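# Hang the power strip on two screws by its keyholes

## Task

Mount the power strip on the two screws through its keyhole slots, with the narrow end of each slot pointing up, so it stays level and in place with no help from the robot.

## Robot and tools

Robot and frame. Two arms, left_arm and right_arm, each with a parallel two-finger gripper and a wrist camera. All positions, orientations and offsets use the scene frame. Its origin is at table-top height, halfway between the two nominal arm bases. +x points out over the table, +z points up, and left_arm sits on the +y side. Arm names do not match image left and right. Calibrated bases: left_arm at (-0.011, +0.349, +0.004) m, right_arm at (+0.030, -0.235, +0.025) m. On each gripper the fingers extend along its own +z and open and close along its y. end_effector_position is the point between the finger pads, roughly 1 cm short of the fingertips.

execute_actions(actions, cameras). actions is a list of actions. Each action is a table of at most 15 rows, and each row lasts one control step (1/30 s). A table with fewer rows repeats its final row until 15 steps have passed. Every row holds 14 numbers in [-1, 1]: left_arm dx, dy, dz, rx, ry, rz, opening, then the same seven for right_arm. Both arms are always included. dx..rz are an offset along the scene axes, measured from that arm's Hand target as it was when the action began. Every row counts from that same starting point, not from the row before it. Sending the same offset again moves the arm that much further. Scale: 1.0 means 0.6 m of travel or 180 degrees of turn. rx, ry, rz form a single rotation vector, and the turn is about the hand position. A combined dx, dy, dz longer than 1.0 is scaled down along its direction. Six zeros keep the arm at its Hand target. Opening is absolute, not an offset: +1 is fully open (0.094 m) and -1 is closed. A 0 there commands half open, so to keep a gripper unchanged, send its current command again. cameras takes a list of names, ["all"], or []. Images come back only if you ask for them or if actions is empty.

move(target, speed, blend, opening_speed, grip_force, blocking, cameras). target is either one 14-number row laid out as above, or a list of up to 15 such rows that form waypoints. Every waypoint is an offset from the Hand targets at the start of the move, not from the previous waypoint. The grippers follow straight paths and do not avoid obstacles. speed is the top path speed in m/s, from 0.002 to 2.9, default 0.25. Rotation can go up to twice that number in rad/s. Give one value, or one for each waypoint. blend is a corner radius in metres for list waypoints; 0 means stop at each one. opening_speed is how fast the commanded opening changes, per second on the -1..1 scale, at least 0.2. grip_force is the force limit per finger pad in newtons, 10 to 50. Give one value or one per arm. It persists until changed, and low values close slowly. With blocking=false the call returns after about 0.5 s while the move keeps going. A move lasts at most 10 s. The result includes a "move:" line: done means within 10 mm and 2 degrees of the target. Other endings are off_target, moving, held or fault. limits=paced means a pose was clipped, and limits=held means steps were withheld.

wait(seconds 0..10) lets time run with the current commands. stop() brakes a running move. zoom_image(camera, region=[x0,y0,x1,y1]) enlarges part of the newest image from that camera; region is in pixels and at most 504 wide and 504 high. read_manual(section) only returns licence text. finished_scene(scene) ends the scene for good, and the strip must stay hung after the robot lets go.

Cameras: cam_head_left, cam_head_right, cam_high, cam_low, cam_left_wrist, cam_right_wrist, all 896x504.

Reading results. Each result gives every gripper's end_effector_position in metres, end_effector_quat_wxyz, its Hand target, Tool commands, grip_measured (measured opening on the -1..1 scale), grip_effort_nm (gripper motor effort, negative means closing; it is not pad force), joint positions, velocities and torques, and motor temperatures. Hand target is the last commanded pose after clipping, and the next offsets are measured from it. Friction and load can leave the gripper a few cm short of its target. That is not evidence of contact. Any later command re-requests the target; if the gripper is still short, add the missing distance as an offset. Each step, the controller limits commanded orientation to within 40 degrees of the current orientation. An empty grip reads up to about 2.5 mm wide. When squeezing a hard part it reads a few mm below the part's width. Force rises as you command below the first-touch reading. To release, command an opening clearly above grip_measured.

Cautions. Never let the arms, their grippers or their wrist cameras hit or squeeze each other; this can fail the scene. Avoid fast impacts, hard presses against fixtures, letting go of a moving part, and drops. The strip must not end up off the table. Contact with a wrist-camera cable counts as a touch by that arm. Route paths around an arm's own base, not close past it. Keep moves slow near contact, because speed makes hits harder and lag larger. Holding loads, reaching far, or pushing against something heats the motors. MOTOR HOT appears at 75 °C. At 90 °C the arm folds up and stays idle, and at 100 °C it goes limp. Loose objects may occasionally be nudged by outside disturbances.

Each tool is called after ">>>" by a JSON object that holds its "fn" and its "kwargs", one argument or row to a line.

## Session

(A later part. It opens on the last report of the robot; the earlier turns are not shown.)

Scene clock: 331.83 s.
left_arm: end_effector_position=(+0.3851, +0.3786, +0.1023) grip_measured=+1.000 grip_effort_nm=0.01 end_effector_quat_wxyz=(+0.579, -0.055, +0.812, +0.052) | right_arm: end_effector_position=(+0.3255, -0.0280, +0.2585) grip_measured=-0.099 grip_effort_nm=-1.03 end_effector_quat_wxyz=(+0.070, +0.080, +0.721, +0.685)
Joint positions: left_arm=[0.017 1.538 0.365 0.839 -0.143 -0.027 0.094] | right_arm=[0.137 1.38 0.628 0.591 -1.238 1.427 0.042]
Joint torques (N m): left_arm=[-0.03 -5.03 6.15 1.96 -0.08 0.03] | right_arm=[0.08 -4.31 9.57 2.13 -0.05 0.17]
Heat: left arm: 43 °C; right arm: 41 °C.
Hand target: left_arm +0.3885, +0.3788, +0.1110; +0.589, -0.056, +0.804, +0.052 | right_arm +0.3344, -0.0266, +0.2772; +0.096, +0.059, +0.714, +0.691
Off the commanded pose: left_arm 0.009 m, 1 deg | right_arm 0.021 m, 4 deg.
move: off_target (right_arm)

>>> {"fn": "move", "kwargs": {
  "target": [
    [0,0,0,0,0,0,1,-0.0433,-0.0582,0,0,0,0,-0.22],
    [0,0,0,0,0,0,1,-0.0024,-0.0014,0,0,0,0,-0.22],
    [0,0,0,0,0,0,1,0.0063,0.0047,0,0,0,0,-0.22]
  ],
  "speed": 0.05,
  "blend": [0,0.003,0],
  "cameras": ["cam_high","cam_head_right","cam_head_left"]
}}

>>> {"fn": "zoom_image", "kwargs": {
  "camera": "cam_high",
  "region": [336, 112, 366, 142]
}}

>>> {"fn": "zoom_image", "kwargs": {
  "camera": "cam_high",
  "region": [478, 192, 508, 222]
}}

>>> {"fn": "zoom_image", "kwargs": {
  "camera": "cam_head_right",
  "region": [352, 298, 382, 328]
}}

>>> {"fn": "zoom_image", "kwargs": {
  "camera": "cam_head_right",
  "region": [430, 214, 460, 244]
}}

Scene clock: 338.43 s.
left_arm: end_effector_position=(+0.3851, +0.3786, +0.1023) grip_measured=+1.000 grip_effort_nm=0.00 end_effector_quat_wxyz=(+0.579, -0.055, +0.812, +0.052) | right_arm: end_effector_position=(+0.3315, -0.0270, +0.2584) grip_measured=-0.099 grip_effort_nm=-1.03 end_effector_quat_wxyz=(+0.074, +0.083, +0.721, +0.684)
Joint positions: left_arm=[0.017 1.538 0.365 0.839 -0.143 -0.027 0.094] | right_arm=[0.14 1.399 0.642 0.602 -1.224 1.431 0.042]
Joint torques (N m): left_arm=[-0.02 -5.03 6.13 1.96 -0.09 0.03] | right_arm=[0.55 -4.57 9.59 2.08 -0.09 0.13]
Heat: left arm: 43 °C; right arm: 41 °C.
Hand target: left_arm +0.3885, +0.3788, +0.1110; +0.589, -0.056, +0.804, +0.052 | right_arm +0.3382, -0.0239, +0.2772; +0.097, +0.059, +0.713, +0.692
Off the commanded pose: left_arm 0.009 m, 1 deg | right_arm 0.020 m, 4 deg.
move: off_target (right_arm)
Images, in order (width x height): cam_head_left 896x504, cam_head_right 896x504, cam_high 896x504.

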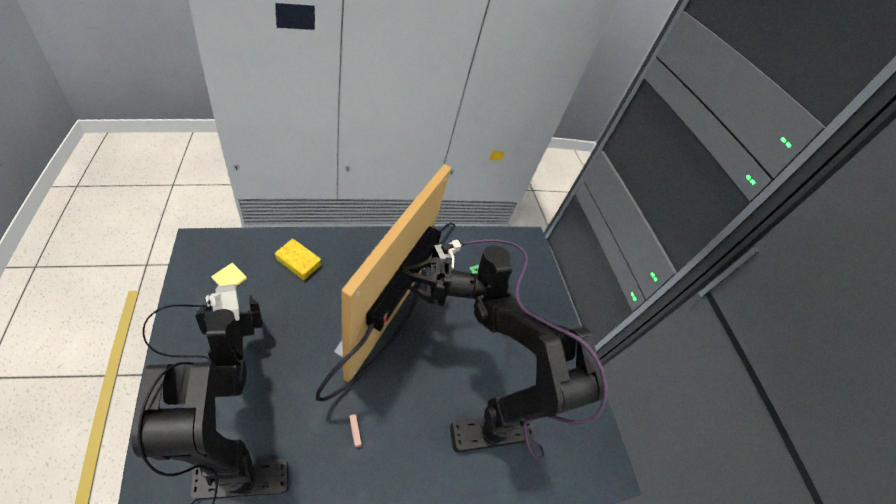

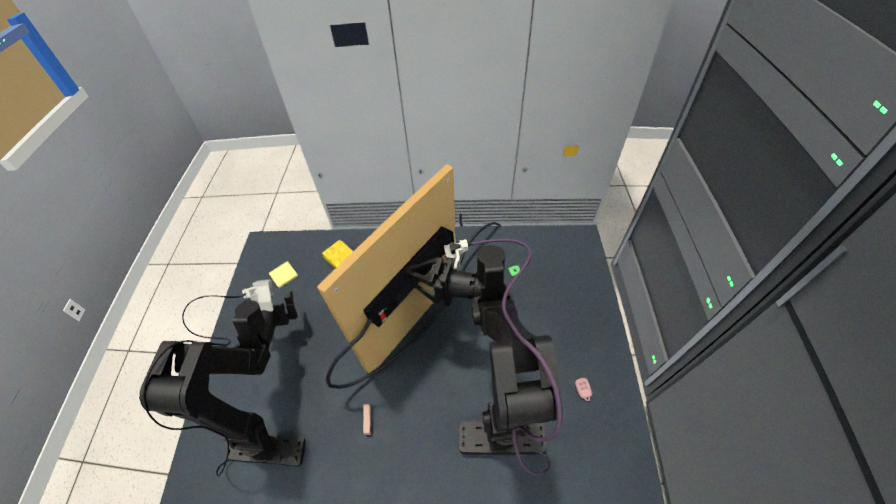

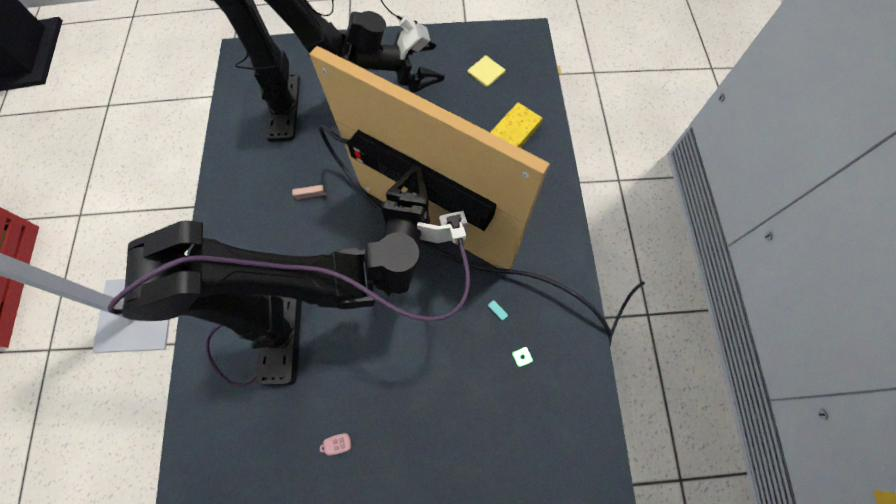

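Scaled by 16.800 from the camera's 896x504 image, which has a finer 1280x720 frame.

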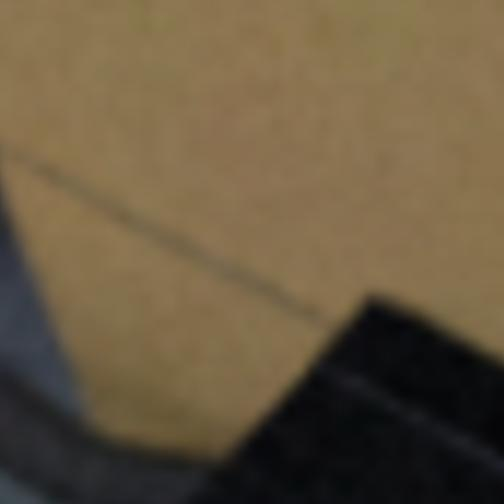

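Scaled by 16.800 from the camera's 896x504 image, which has a finer 1280x720 frame.

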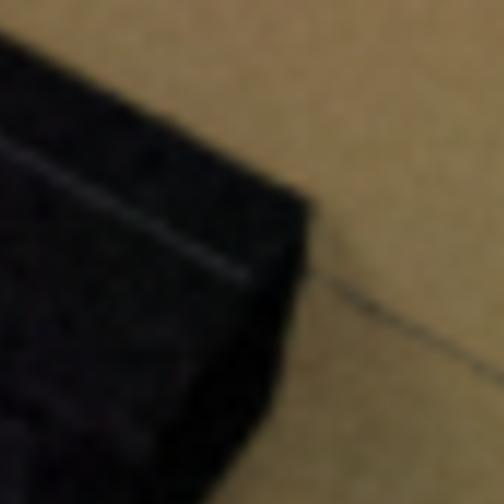

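Scaled by 16.800 from the camera's 896x504 image, which has a finer 1280x720 frame.

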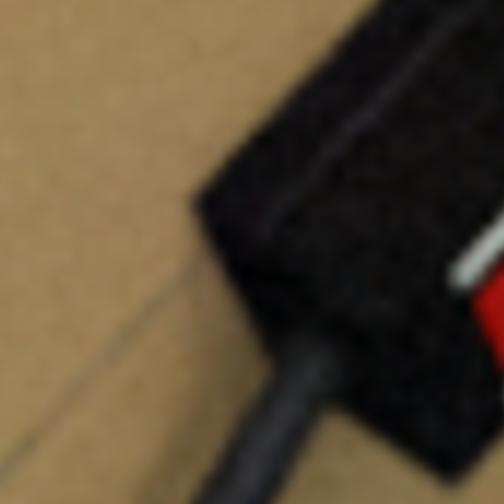

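Scaled by 16.800 from the camera's 896x504 image, which has a finer 1280x720 frame.

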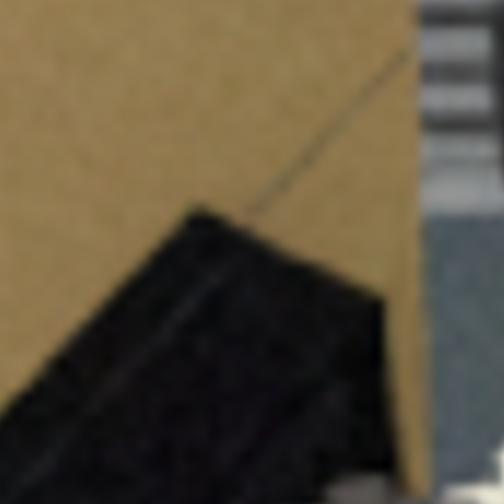

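>>> {"fn": "move", "kwargs": {
  "target": [0,0,0,0,0,0,1,-0.0070,-0.0011,0,0,0,0,-0.22],
  "speed": 0.03
}}

Scene clock: 341.57 s.
left_arm: end_effector_position=(+0.3851, +0.3786, +0.1023) grip_measured=+1.000 grip_effort_nm=0.00 end_effector_quat_wxyz=(+0.579, -0.055, +0.812, +0.052) | right_arm: end_effector_position=(+0.3316, -0.0270, +0.2583) grip_measured=-0.099 grip_effort_nm=-1.03 end_effector_quat_wxyz=(+0.074, +0.083, +0.721, +0.684)
Joint positions: left_arm=[0.017 1.538 0.365 0.839 -0.143 -0.027 0.094] | right_arm=[0.14 1.399 0.642 0.602 -1.224 1.431 0.042]
Joint torques (N m): left_arm=[-0.03 -5.03 6.15 1.96 -0.08 0.02] | right_arm=[0.47 -6.11 8.54 2.03 -0.11 0.15]
Heat: left arm: 43 °C; right arm: 41 °C.
Hand target: left_arm +0.3885, +0.3788, +0.1110; +0.589, -0.056, +0.804, +0.052 | right_arm +0.3340, -0.0245, +0.2772; +0.097, +0.059, +0.713, +0.692
Off the commanded pose: left_arm 0.009 m, 1 deg | right_arm 0.019 m, 4 deg.
move: off_target (right_arm)

>>> {"fn": "move", "kwargs": {
  "target": [0,0,0,0,0,0,1,-0.0055,0.0022,-0.0167,0,0,0,-0.22],
  "speed": 0.04
}}

Scene clock: 347.77 s.
left_arm: end_effector_position=(+0.3851, +0.3786, +0.1023) grip_measured=+1.000 grip_effort_nm=0.00 end_effector_quat_wxyz=(+0.579, -0.055, +0.812, +0.052) | right_arm: end_effector_position=(+0.3315, -0.0257, +0.2596) grip_measured=-0.099 grip_effort_nm=-1.03 end_effector_quat_wxyz=(+0.081, +0.078, +0.720, +0.685)
Joint positions: left_arm=[0.017 1.538 0.365 0.839 -0.143 -0.027 0.094] | right_arm=[0.146 1.399 0.637 0.624 -1.217 1.432 0.042]
Joint torques (N m): left_arm=[-0.03 -5.01 6.15 1.97 -0.09 0.03] | right_arm=[0.85 -5.2 5.87 2.21 -0.1 0.05]
Heat: left arm: 43 °C; right arm: 41 °C.
Hand target: left_arm +0.3885, +0.3788, +0.1110; +0.589, -0.056, +0.804, +0.052 | right_arm +0.3307, -0.0231, +0.2672; +0.096, +0.059, +0.713, +0.691
Off the commanded pose: left_arm 0.009 m, 1 deg | right_arm 0.008 m, 3 deg.
move: off_target (right_arm)

>>> {"fn": "wait", "kwargs": {
  "seconds": 0,
  "cameras": ["cam_high","cam_head_right","cam_head_left"]
}}

>>> {"fn": "zoom_image", "kwargs": {
  "camera": "cam_high",
  "region": [336, 112, 366, 142]
}}

>>> {"fn": "zoom_image", "kwargs": {
  "camera": "cam_high",
  "region": [478, 192, 508, 222]
}}

>>> {"fn": "zoom_image", "kwargs": {
  "camera": "cam_head_right",
  "region": [352, 298, 382, 328]
}}

>>> {"fn": "zoom_image", "kwargs": {
  "camera": "cam_head_right",
  "region": [430, 214, 460, 244]
}}

Scene clock: 349.63 s.
left_arm: end_effector_position=(+0.3851, +0.3786, +0.1023) grip_measured=+1.000 grip_effort_nm=0.01 end_effector_quat_wxyz=(+0.579, -0.055, +0.812, +0.052) | right_arm: end_effector_position=(+0.3315, -0.0257, +0.2596) grip_measured=-0.099 grip_effort_nm=-1.03 end_effector_quat_wxyz=(+0.081, +0.078, +0.720, +0.685)
Joint positions: left_arm=[0.017 1.538 0.365 0.839 -0.143 -0.027 0.094] | right_arm=[0.146 1.399 0.637 0.624 -1.217 1.432 0.042]
Joint torques (N m): left_arm=[-0.03 -5.01 6.15 1.96 -0.08 0.03] | right_arm=[0.73 -5.33 5.78 2.22 -0.12 0.09]
Heat: left arm: 43 °C; right arm: 41 °C.
Hand target: left_arm +0.3885, +0.3788, +0.1110; +0.589, -0.056, +0.804, +0.052 | right_arm +0.3307, -0.0231, +0.2672; +0.096, +0.059, +0.713, +0.691
Tool commands: left_gripper/opening=+1.0 right_gripper/opening=-0.22
Off the commanded pose: left_arm 0.009 m, 1 deg | right_arm 0.008 m, 3 deg.
Images, in order (width x height): cam_head_left 896x504, cam_head_right 896x504, cam_high 896x504.

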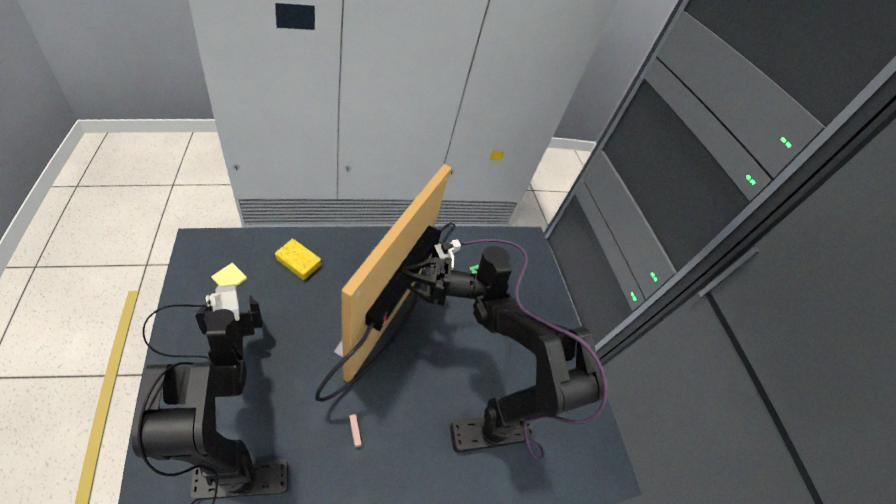

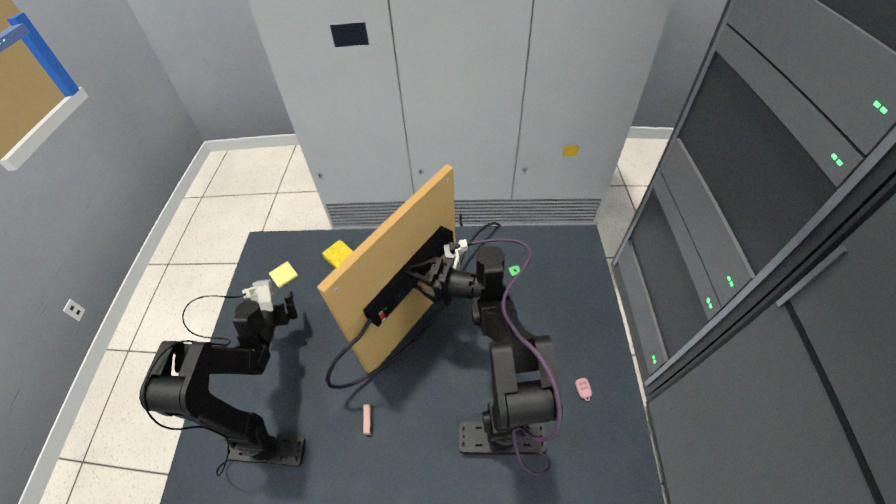

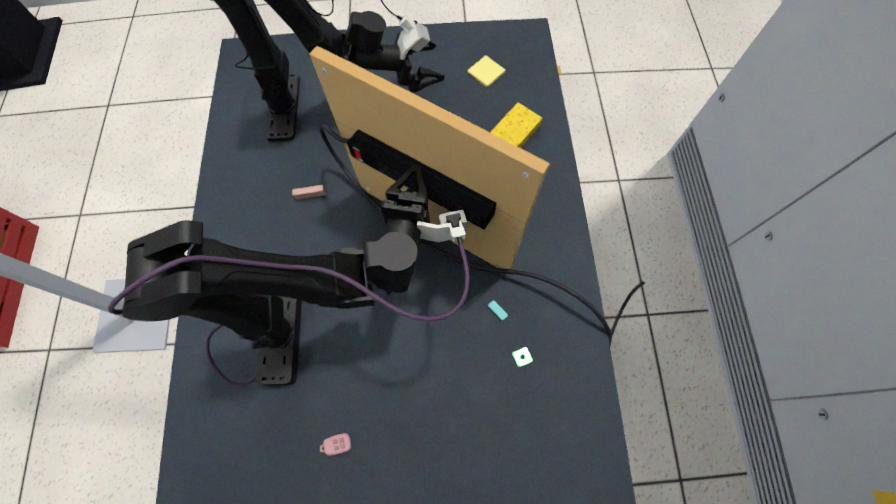

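Scaled by 16.800 from the camera's 896x504 image, which has a finer 1280x720 frame.

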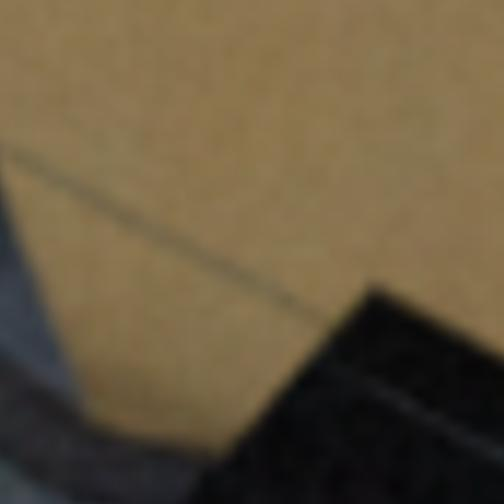

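Scaled by 16.800 from the camera's 896x504 image, which has a finer 1280x720 frame.

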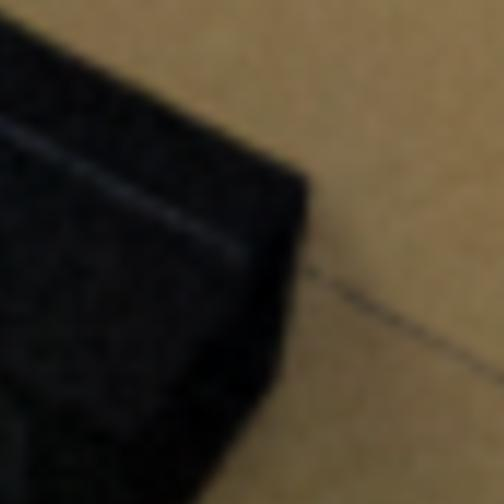

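Scaled by 16.800 from the camera's 896x504 image, which has a finer 1280x720 frame.

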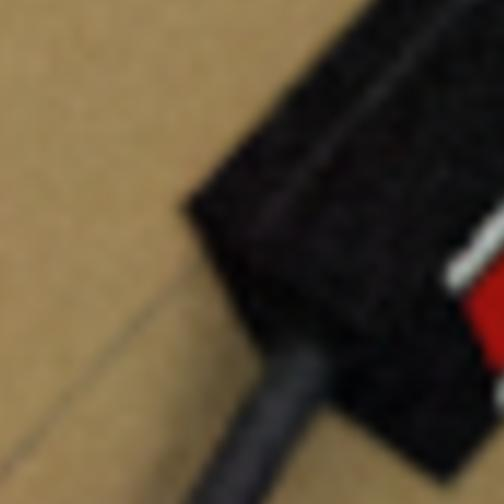

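Scaled by 16.800 from the camera's 896x504 image, which has a finer 1280x720 frame.

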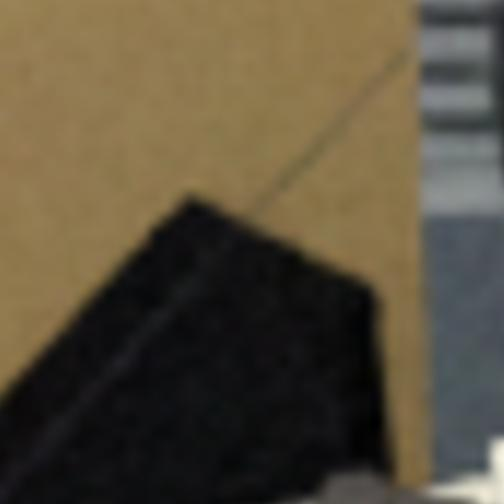

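>>> {"fn": "move", "kwargs": {
  "target": [0,0,0,0,0,0,1,-0.0055,0.0010,-0.0150,-0.0013,0.0078,0,-0.22],
  "speed": 0.04
}}

Scene clock: 353.40 s.
left_arm: end_effector_position=(+0.3851, +0.3786, +0.1023) grip_measured=+1.000 grip_effort_nm=0.00 end_effector_quat_wxyz=(+0.579, -0.055, +0.812, +0.052) | right_arm: end_effector_position=(+0.3295, -0.0249, +0.2568) grip_measured=-0.099 grip_effort_nm=-1.03 end_effector_quat_wxyz=(+0.083, +0.078, +0.719, +0.686)
Joint positions: left_arm=[0.017 1.538 0.365 0.839 -0.143 -0.027 0.094] | right_arm=[0.15 1.399 0.619 0.652 -1.21 1.439 0.042]
Joint torques (N m): left_arm=[-0.03 -5.01 6.15 1.96 -0.08 0.03] | right_arm=[0.66 -4.79 5.12 2.03 -0.11 0.04]
Heat: left arm: 43 °C; right arm: 41 °C.
Hand target: left_arm +0.3885, +0.3788, +0.1110; +0.589, -0.056, +0.804, +0.052 | right_arm +0.3274, -0.0226, +0.2582; +0.088, +0.067, +0.716, +0.689
Off the commanded pose: left_arm 0.009 m, 1 deg | right_arm 0.003 m, 1 deg.
move: done

>>> {"fn": "move", "kwargs": {
  "target": [0,0,0,0,0,0,1,0.0010,0.0005,-0.0133,-0.0015,0.0093,0,-0.22],
  "speed": 0.04,
  "cameras": ["cam_high","cam_head_right","cam_head_left"]
}}

>>> {"fn": "zoom_image", "kwargs": {
  "camera": "cam_high",
  "region": [336, 112, 366, 142]
}}

>>> {"fn": "zoom_image", "kwargs": {
  "camera": "cam_high",
  "region": [478, 192, 508, 222]
}}

>>> {"fn": "zoom_image", "kwargs": {
  "camera": "cam_head_right",
  "region": [352, 298, 382, 328]
}}

>>> {"fn": "zoom_image", "kwargs": {
  "camera": "cam_head_right",
  "region": [430, 214, 460, 244]
}}

Scene clock: 356.07 s.
left_arm: end_effector_position=(+0.3851, +0.3786, +0.1023) grip_measured=+1.000 grip_effort_nm=0.00 end_effector_quat_wxyz=(+0.579, -0.055, +0.812, +0.052) | right_arm: end_effector_position=(+0.3303, -0.0248, +0.2560) grip_measured=-0.099 grip_effort_nm=-1.03 end_effector_quat_wxyz=(+0.081, +0.079, +0.718, +0.686)
Joint positions: left_arm=[0.017 1.538 0.365 0.839 -0.143 -0.027 0.094] | right_arm=[0.15 1.405 0.619 0.659 -1.21 1.444 0.042]
Joint torques (N m): left_arm=[-0.03 -5.03 6.13 1.96 -0.08 0.03] | right_arm=[0.83 -3.69 4.53 1.86 -0.07 -0.01]
Heat: left arm: 43 °C; right arm: 41 °C.
Hand target: left_arm +0.3885, +0.3788, +0.1110; +0.589, -0.056, +0.804, +0.052 | right_arm +0.3280, -0.0223, +0.2502; +0.078, +0.077, +0.719, +0.687
Off the commanded pose: left_arm 0.009 m, 1 deg | right_arm 0.007 m, 0 deg.
move: done
Images, in order (width x height): cam_head_left 896x504, cam_head_right 896x504, cam_high 896x504.

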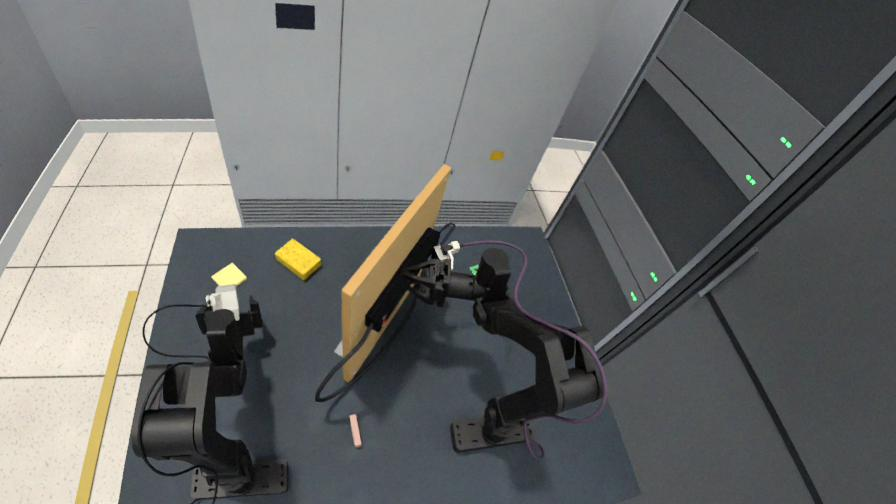

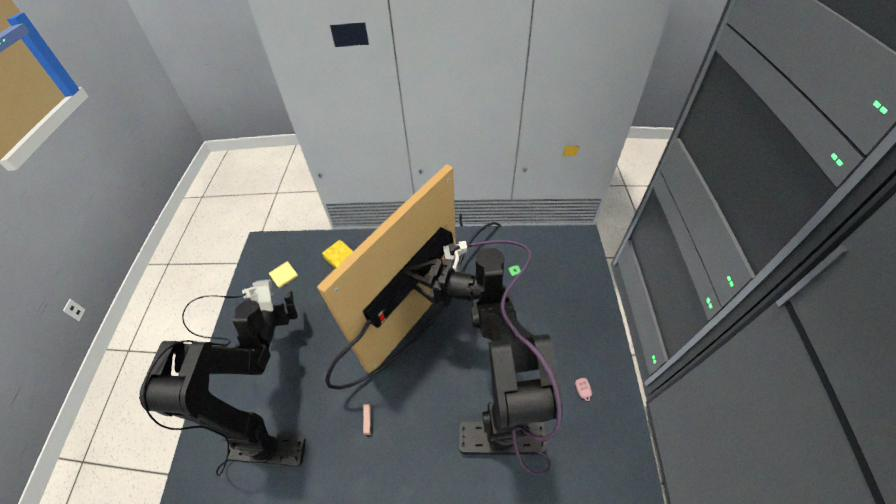

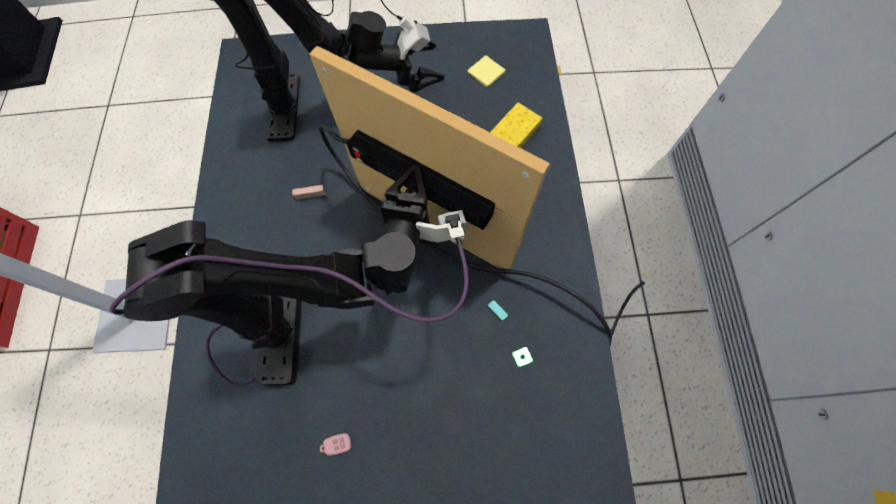

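Scaled by 16.800 from the camera's 896x504 image, which has a finer 1280x720 frame.

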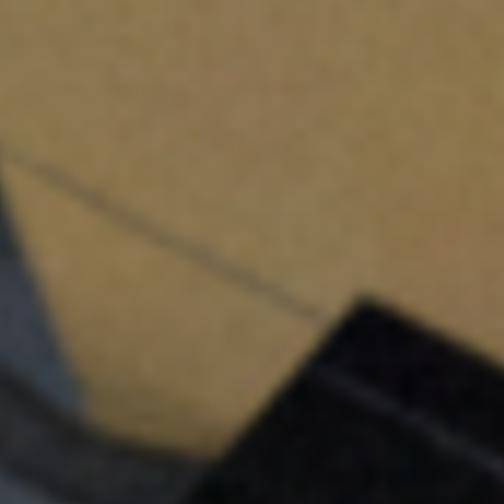

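Scaled by 16.800 from the camera's 896x504 image, which has a finer 1280x720 frame.

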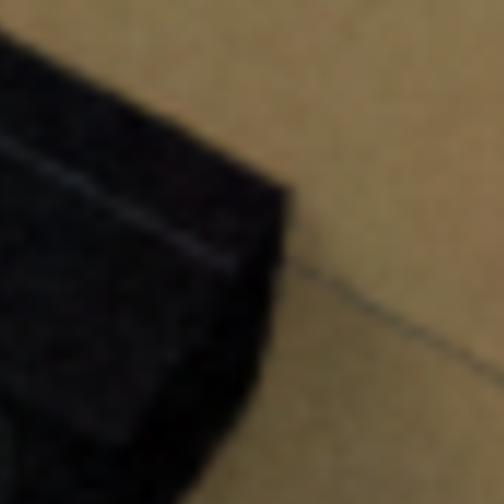

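Scaled by 16.800 from the camera's 896x504 image, which has a finer 1280x720 frame.

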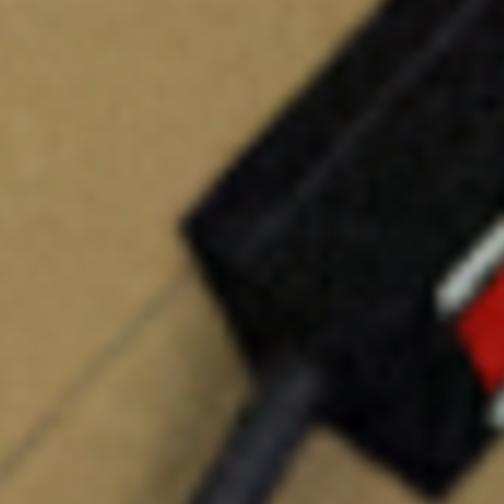

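Scaled by 16.800 from the camera's 896x504 image, which has a finer 1280x720 frame.

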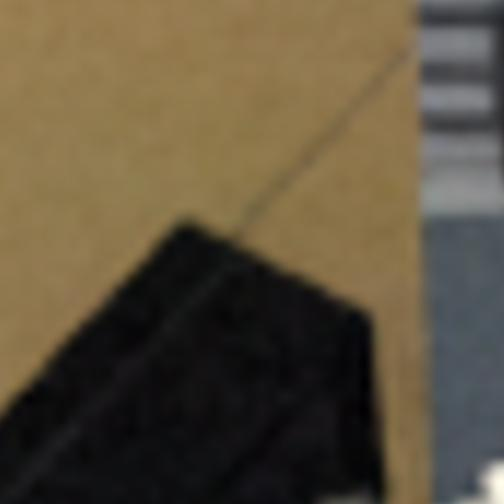

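>>> {"fn": "move", "kwargs": {
  "target": [0,0,0,0,0,0,1,-0.0043,0.0,-0.0133,0.0020,0.0053,0,-0.22],
  "speed": 0.04
}}

Scene clock: 359.90 s.
left_arm: end_effector_position=(+0.3851, +0.3786, +0.1023) grip_measured=+1.000 grip_effort_nm=0.00 end_effector_quat_wxyz=(+0.579, -0.055, +0.812, +0.052) | right_arm: end_effector_position=(+0.3298, -0.0250, +0.2553) grip_measured=-0.099 grip_effort_nm=-1.03 end_effector_quat_wxyz=(+0.086, +0.078, +0.713, +0.692)
Joint positions: left_arm=[0.017 1.538 0.365 0.839 -0.143 -0.027 0.094] | right_arm=[0.151 1.416 0.595 0.741 -1.206 1.481 0.042]
Joint torques (N m): left_arm=[-0.03 -5.03 6.15 1.96 -0.08 0.03] | right_arm=[0.91 -3.64 3.9 1.6 -0.11 -0.11]
Heat: left arm: 43 °C; right arm: 40 °C.
Hand target: left_arm +0.3885, +0.3788, +0.1110; +0.589, -0.056, +0.804, +0.052 | right_arm +0.3254, -0.0222, +0.2423; +0.071, +0.083, +0.717, +0.688
Off the commanded pose: left_arm 0.009 m, 1 deg | right_arm 0.014 m, 2 deg.
move: off_target (right_arm)

>>> {"fn": "wait", "kwargs": {
  "seconds": 0,
  "cameras": ["cam_high","cam_head_right","cam_head_left"]
}}

>>> {"fn": "zoom_image", "kwargs": {
  "camera": "cam_high",
  "region": [336, 112, 366, 142]
}}

>>> {"fn": "zoom_image", "kwargs": {
  "camera": "cam_high",
  "region": [478, 192, 508, 222]
}}

>>> {"fn": "zoom_image", "kwargs": {
  "camera": "cam_head_right",
  "region": [352, 298, 382, 328]
}}

>>> {"fn": "zoom_image", "kwargs": {
  "camera": "cam_head_right",
  "region": [430, 214, 460, 244]
}}

>>> {"fn": "zoom_image", "kwargs": {
  "camera": "cam_head_left",
  "region": [350, 210, 470, 340]
}}

Scene clock: 362.60 s.
left_arm: end_effector_position=(+0.3851, +0.3786, +0.1023) grip_measured=+1.000 grip_effort_nm=0.00 end_effector_quat_wxyz=(+0.579, -0.055, +0.812, +0.052) | right_arm: end_effector_position=(+0.3298, -0.0250, +0.2552) grip_measured=-0.099 grip_effort_nm=-1.03 end_effector_quat_wxyz=(+0.086, +0.078, +0.713, +0.692)
Joint positions: left_arm=[0.017 1.538 0.365 0.839 -0.143 -0.027 0.094] | right_arm=[0.151 1.417 0.595 0.742 -1.206 1.481 0.042]
Joint torques (N m): left_arm=[-0.02 -5.04 6.13 1.96 -0.08 0.03] | right_arm=[1.01 -3.56 3.84 1.6 -0.11 -0.09]
Heat: left arm: 43 °C; right arm: 40 °C.
Hand target: left_arm +0.3885, +0.3788, +0.1110; +0.589, -0.056, +0.804, +0.052 | right_arm +0.3255, -0.0222, +0.2422; +0.071, +0.083, +0.717, +0.688
Tool commands: left_gripper/opening=+1.0 right_gripper/opening=-0.22
Off the commanded pose: left_arm 0.009 m, 1 deg | right_arm 0.014 m, 2 deg.
Images, in order (width x height): cam_head_left 896x504, cam_head_right 896x504, cam_high 896x504.

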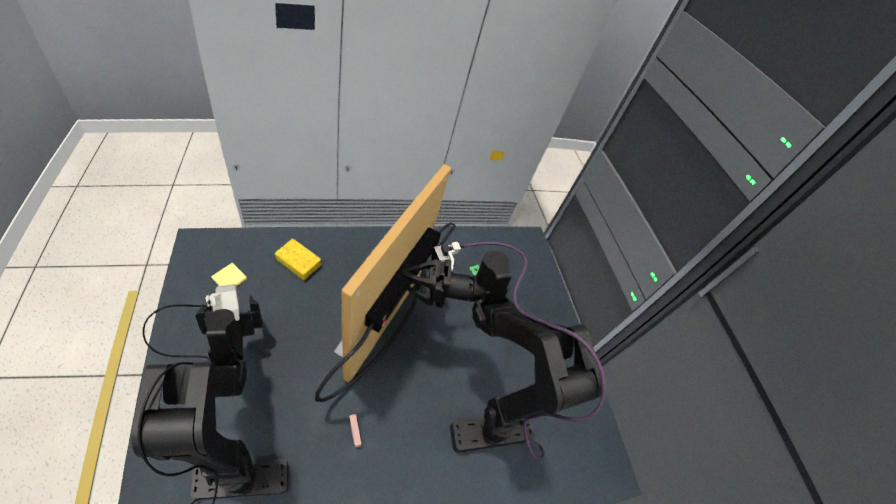

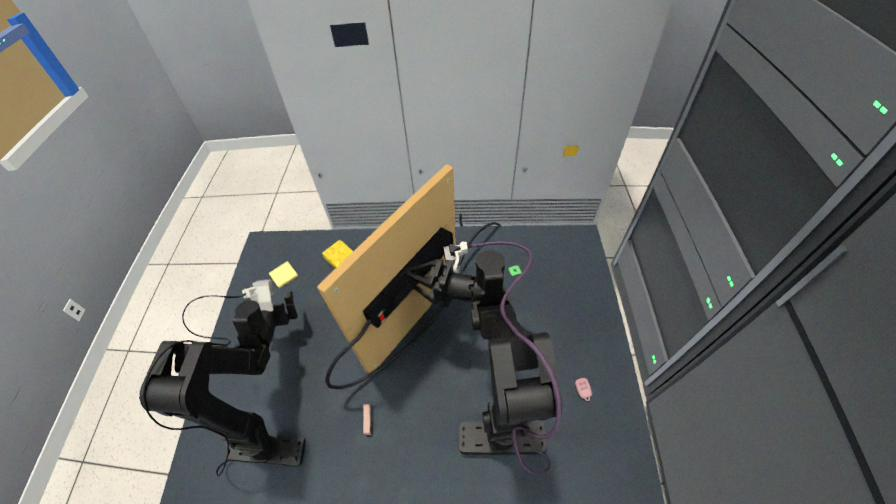

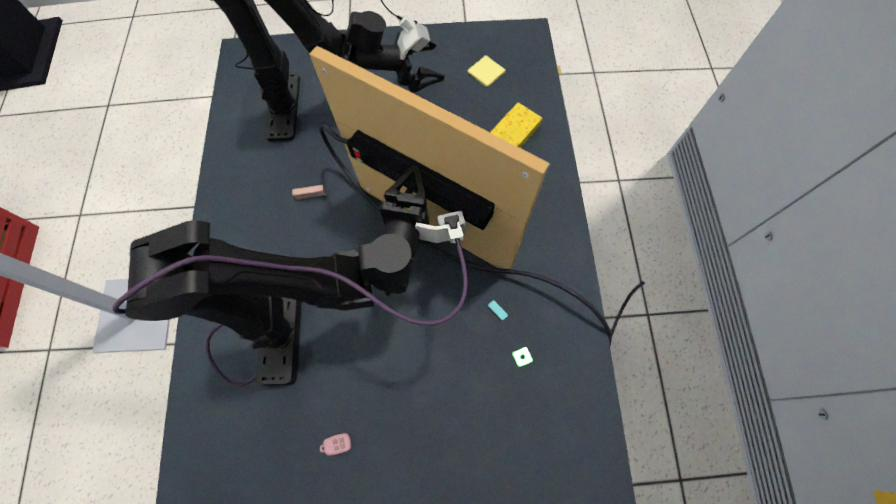

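Scaled by 16.800 from the camera's 896x504 image, which has a finer 1280x720 frame.

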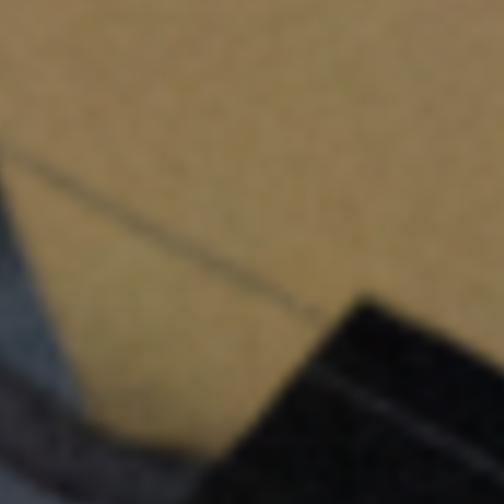

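Scaled by 16.800 from the camera's 896x504 image, which has a finer 1280x720 frame.

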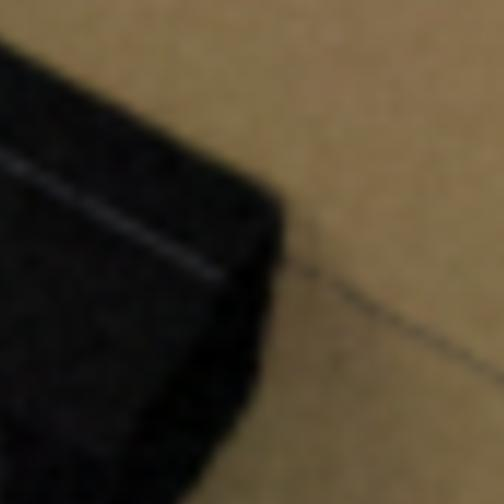

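Scaled by 16.800 from the camera's 896x504 image, which has a finer 1280x720 frame.

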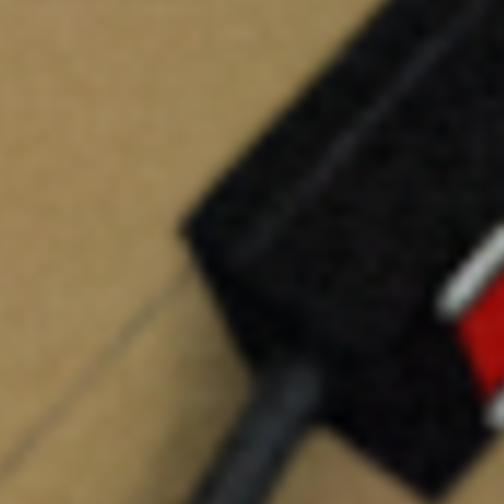

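Scaled by 16.800 from the camera's 896x504 image, which has a finer 1280x720 frame.

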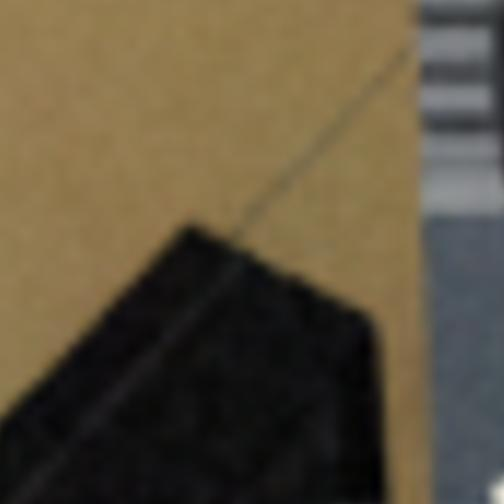

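Scaled by 3.877 from the camera's 896x504 image, which has a finer 1280x720 frame.

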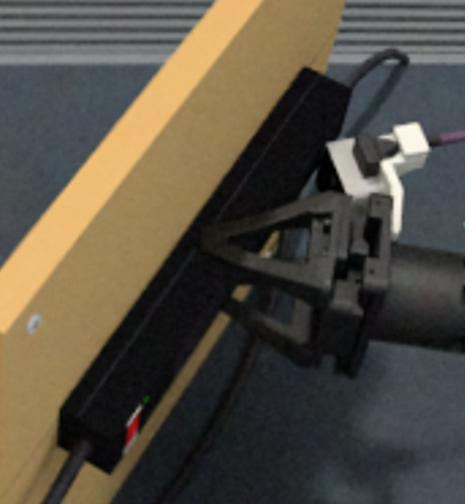

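>>> {"fn": "move", "kwargs": {
  "target": [0,0,0,0,0,0,1,0.0019,0.0027,-0.0020,-0.0051,0.0071,0,-0.22],
  "speed": 0.04
}}

Scene clock: 366.73 s.
left_arm: end_effector_position=(+0.3851, +0.3786, +0.1023) grip_measured=+1.000 grip_effort_nm=0.00 end_effector_quat_wxyz=(+0.579, -0.055, +0.812, +0.052) | right_arm: end_effector_position=(+0.3298, -0.0249, +0.2545) grip_measured=-0.099 grip_effort_nm=-1.03 end_effector_quat_wxyz=(+0.085, +0.079, +0.713, +0.691)
Joint positions: left_arm=[0.017 1.538 0.365 0.839 -0.143 -0.027 0.094] | right_arm=[0.151 1.417 0.595 0.736 -1.206 1.479 0.042]
Joint torques (N m): left_arm=[-0.03 -5.03 6.15 1.96 -0.08 0.03] | right_arm=[1.5 -4.41 5.23 0.94 -0.07 -0.33]
Heat: left arm: 43 °C; right arm: 39 °C.
Hand target: left_arm +0.3885, +0.3788, +0.1110; +0.589, -0.056, +0.804, +0.052 | right_arm +0.3266, -0.0206, +0.2410; +0.064, +0.090, +0.724, +0.681
Off the commanded pose: left_arm 0.009 m, 1 deg | right_arm 0.014 m, 3 deg.
move: off_target (right_arm)

>>> {"fn": "wait", "kwargs": {
  "seconds": 0,
  "cameras": ["cam_high","cam_head_right"]
}}

>>> {"fn": "zoom_image", "kwargs": {
  "camera": "cam_high",
  "region": [336, 112, 366, 142]
}}

>>> {"fn": "zoom_image", "kwargs": {
  "camera": "cam_high",
  "region": [478, 192, 508, 222]
}}

>>> {"fn": "zoom_image", "kwargs": {
  "camera": "cam_head_right",
  "region": [352, 298, 382, 328]
}}

>>> {"fn": "zoom_image", "kwargs": {
  "camera": "cam_head_right",
  "region": [430, 214, 460, 244]
}}

Scene clock: 369.10 s.
left_arm: end_effector_position=(+0.3851, +0.3786, +0.1023) grip_measured=+1.000 grip_effort_nm=0.00 end_effector_quat_wxyz=(+0.579, -0.055, +0.812, +0.052) | right_arm: end_effector_position=(+0.3298, -0.0249, +0.2545) grip_measured=-0.099 grip_effort_nm=-1.03 end_effector_quat_wxyz=(+0.085, +0.079, +0.713, +0.691)
Joint positions: left_arm=[0.017 1.538 0.365 0.839 -0.143 -0.027 0.094] | right_arm=[0.151 1.417 0.595 0.736 -1.206 1.479 0.042]
Joint torques (N m): left_arm=[-0.05 -5.03 6.13 1.97 -0.09 0.03] | right_arm=[1.31 -4.22 5.27 0.99 -0.11 -0.3]
Heat: left arm: 43 °C; right arm: 39 °C.
Hand target: left_arm +0.3885, +0.3788, +0.1110; +0.589, -0.056, +0.804, +0.052 | right_arm +0.3266, -0.0206, +0.2410; +0.064, +0.090, +0.724, +0.681
Tool commands: left_gripper/opening=+1.0 right_gripper/opening=-0.22
Off the commanded pose: left_arm 0.009 m, 1 deg | right_arm 0.014 m, 3 deg.
Images, in order (width x height): cam_head_right 896x504, cam_high 896x504.

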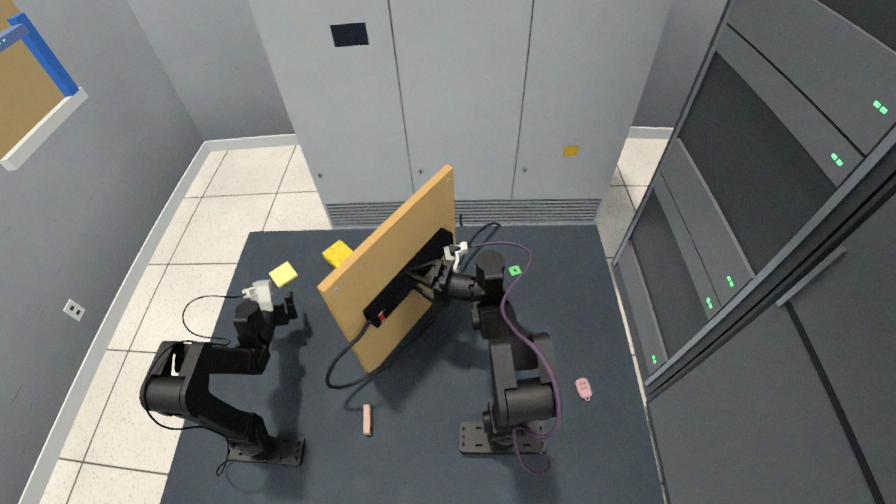

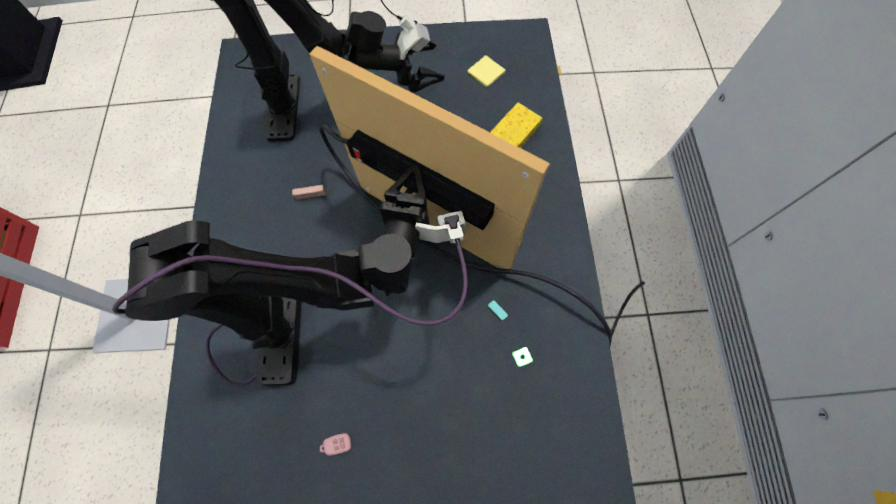

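Scaled by 16.800 from the camera's 896x504 image, which has a finer 1280x720 frame.

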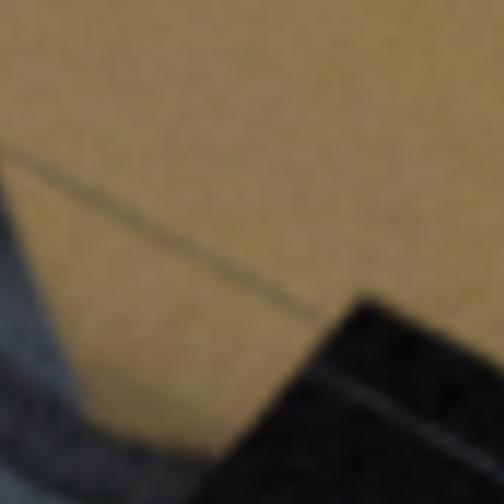

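Scaled by 16.800 from the camera's 896x504 image, which has a finer 1280x720 frame.

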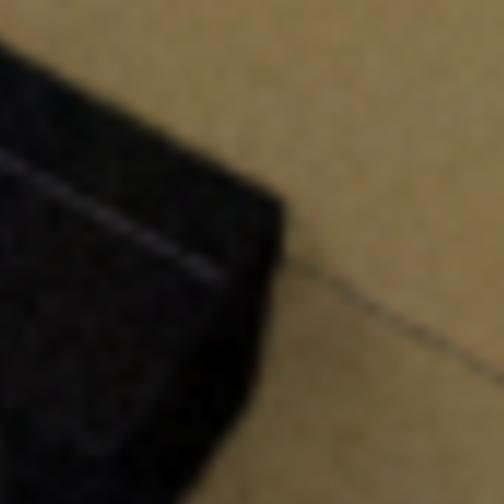

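Scaled by 16.800 from the camera's 896x504 image, which has a finer 1280x720 frame.

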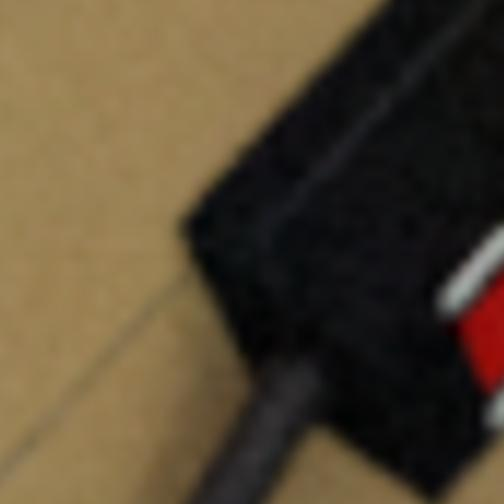

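Scaled by 16.800 from the camera's 896x504 image, which has a finer 1280x720 frame.

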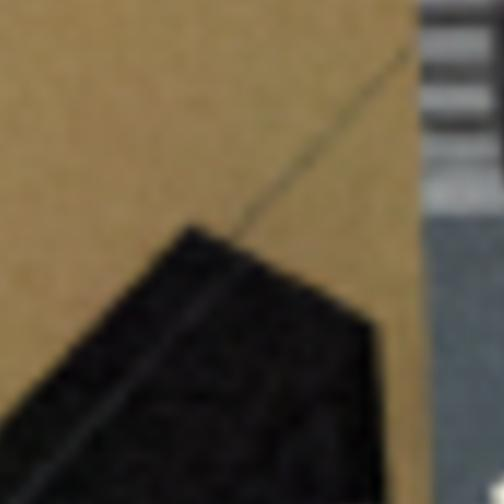

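>>> {"fn": "move", "kwargs": {
  "target": [0,0,0,0,0,0,1,-0.0043,0,-0.0133,-0.0039,-0.0054,0,-0.22],
  "speed": 0.04
}}

Scene clock: 371.87 s.
left_arm: end_effector_position=(+0.3851, +0.3786, +0.1023) grip_measured=+1.000 grip_effort_nm=0.01 end_effector_quat_wxyz=(+0.579, -0.055, +0.812, +0.052) | right_arm: end_effector_position=(+0.3298, -0.0249, +0.2545) grip_measured=-0.099 grip_effort_nm=-1.03 end_effector_quat_wxyz=(+0.087, +0.078, +0.714, +0.691)
Joint positions: left_arm=[0.017 1.538 0.365 0.839 -0.143 -0.027 0.094] | right_arm=[0.151 1.417 0.595 0.736 -1.205 1.475 0.042]
Joint torques (N m): left_arm=[-0.03 -5.03 6.13 1.96 -0.08 0.03] | right_arm=[1.39 -3.82 3.41 1.1 -0.04 -0.61]
Heat: left arm: 43 °C; right arm: 39 °C.
Hand target: left_arm +0.3885, +0.3788, +0.1110; +0.589, -0.056, +0.804, +0.052 | right_arm +0.3240, -0.0206, +0.2330; +0.071, +0.084, +0.727, +0.678
Off the commanded pose: left_arm 0.009 m, 1 deg | right_arm 0.023 m, 3 deg.
move: off_target (right_arm)

>>> {"fn": "move", "kwargs": {
  "target": [0,0,0,0,0,0,1,-0.0033,0,-0.0117,0,0,0,-0.22],
  "speed": 0.04
}}

Scene clock: 373.10 s.
left_arm: end_effector_position=(+0.3851, +0.3786, +0.1023) grip_measured=+1.000 grip_effort_nm=0.00 end_effector_quat_wxyz=(+0.579, -0.055, +0.812, +0.052) | right_arm: end_effector_position=(+0.3298, -0.0249, +0.2541) grip_measured=-0.099 grip_effort_nm=-1.03 end_effector_quat_wxyz=(+0.092, +0.079, +0.712, +0.692)
Joint positions: left_arm=[0.017 1.538 0.365 0.839 -0.143 -0.027 0.094] | right_arm=[0.153 1.417 0.584 0.764 -1.195 1.485 0.042]
Joint torques (N m): left_arm=[-0.02 -5.03 6.15 1.96 -0.09 0.03] | right_arm=[1.39 -2.78 2.26 1.18 -0.09 -0.6]
Heat: left arm: 43 °C; right arm: 39 °C.
Hand target: left_arm +0.3885, +0.3788, +0.1110; +0.589, -0.056, +0.804, +0.052 | right_arm +0.3220, -0.0206, +0.2260; +0.071, +0.084, +0.727, +0.678
Off the commanded pose: left_arm 0.009 m, 1 deg | right_arm 0.029 m, 3 deg.
move: off_target (right_arm)

>>> {"fn": "move", "kwargs": {
  "target": [0,0,0,0,0,0,1,0.0054,-0.0039,0.0067,0,0,0,-0.22],
  "speed": 0.03
}}

Scene clock: 378.57 s.
left_arm: end_effector_position=(+0.3851, +0.3786, +0.1023) grip_measured=+1.000 grip_effort_nm=0.00 end_effector_quat_wxyz=(+0.579, -0.055, +0.812, +0.052) | right_arm: end_effector_position=(+0.3298, -0.0250, +0.2542) grip_measured=-0.099 grip_effort_nm=-1.03 end_effector_quat_wxyz=(+0.092, +0.079, +0.711, +0.692)
Joint positions: left_arm=[0.017 1.538 0.365 0.839 -0.143 -0.027 0.094] | right_arm=[0.153 1.417 0.582 0.769 -1.194 1.489 0.042]
Joint torques (N m): left_arm=[-0.02 -5.03 6.13 1.97 -0.08 0.03] | right_arm=[0.5 -2.54 3.93 1.01 -0.26 -0.64]
Heat: left arm: 43 °C; right arm: 38 °C.
Hand target: left_arm +0.3885, +0.3788, +0.1110; +0.589, -0.056, +0.804, +0.052 | right_arm +0.3253, -0.0230, +0.2300; +0.071, +0.084, +0.727, +0.678
Off the commanded pose: left_arm 0.009 m, 1 deg | right_arm 0.025 m, 4 deg.
move: off_target (right_arm)

>>> {"fn": "move", "kwargs": {
  "target": [0,0,0,0,0,0,1,0.0054,-0.0039,0,0,0,0,-0.22],
  "speed": 0.03
}}

Scene clock: 379.60 s.
left_arm: end_effector_position=(+0.3851, +0.3786, +0.1023) grip_measured=+1.000 grip_effort_nm=0.00 end_effector_quat_wxyz=(+0.579, -0.055, +0.812, +0.052) | right_arm: end_effector_position=(+0.3298, -0.0251, +0.2541) grip_measured=-0.099 grip_effort_nm=-1.03 end_effector_quat_wxyz=(+0.090, +0.077, +0.711, +0.693)
Joint positions: left_arm=[0.017 1.538 0.365 0.839 -0.143 -0.027 0.094] | right_arm=[0.151 1.423 0.585 0.775 -1.203 1.49 0.042]
Joint torques (N m): left_arm=[-0.03 -5.03 6.13 1.96 -0.08 0.03] | right_arm=[-0.34 -2.28 4.71 0.99 -0.23 -0.7]
Heat: left arm: 43 °C; right arm: 38 °C.
Hand target: left_arm +0.3885, +0.3788, +0.1110; +0.589, -0.056, +0.804, +0.052 | right_arm +0.3285, -0.0253, +0.2302; +0.071, +0.084, +0.727, +0.678
Off the commanded pose: left_arm 0.009 m, 1 deg | right_arm 0.024 m, 3 deg.
move: off_target (right_arm)

>>> {"fn": "move", "kwargs": {
  "target": [0,0,0,0,0,0,1,0.0054,-0.0039,0,0,0,0,-0.22],
  "speed": 0.03
}}

Scene clock: 381.07 s.
left_arm: end_effector_position=(+0.3851, +0.3786, +0.1023) grip_measured=+1.000 grip_effort_nm=0.00 end_effector_quat_wxyz=(+0.579, -0.055, +0.812, +0.052) | right_arm: end_effector_position=(+0.3309, -0.0265, +0.2477) grip_measured=-0.099 grip_effort_nm=-1.03 end_effector_quat_wxyz=(+0.107, +0.053, +0.716, +0.688)
Joint positions: left_arm=[0.017 1.538 0.365 0.839 -0.143 -0.027 0.094] | right_arm=[0.143 1.442 0.586 0.766 -1.219 1.406 0.042]
Joint torques (N m): left_arm=[-0.03 -5.03 6.13 1.96 -0.08 0.03] | right_arm=[-0.46 -3.19 5.44 0.83 -0.15 0.01]
Heat: left arm: 43 °C; right arm: 38 °C.
Hand target: left_arm +0.3885, +0.3788, +0.1110; +0.589, -0.056, +0.804, +0.052 | right_arm +0.3317, -0.0276, +0.2301; +0.071, +0.084, +0.727, +0.678
Off the commanded pose: left_arm 0.009 m, 1 deg | right_arm 0.018 m, 6 deg.
move: off_target (right_arm)


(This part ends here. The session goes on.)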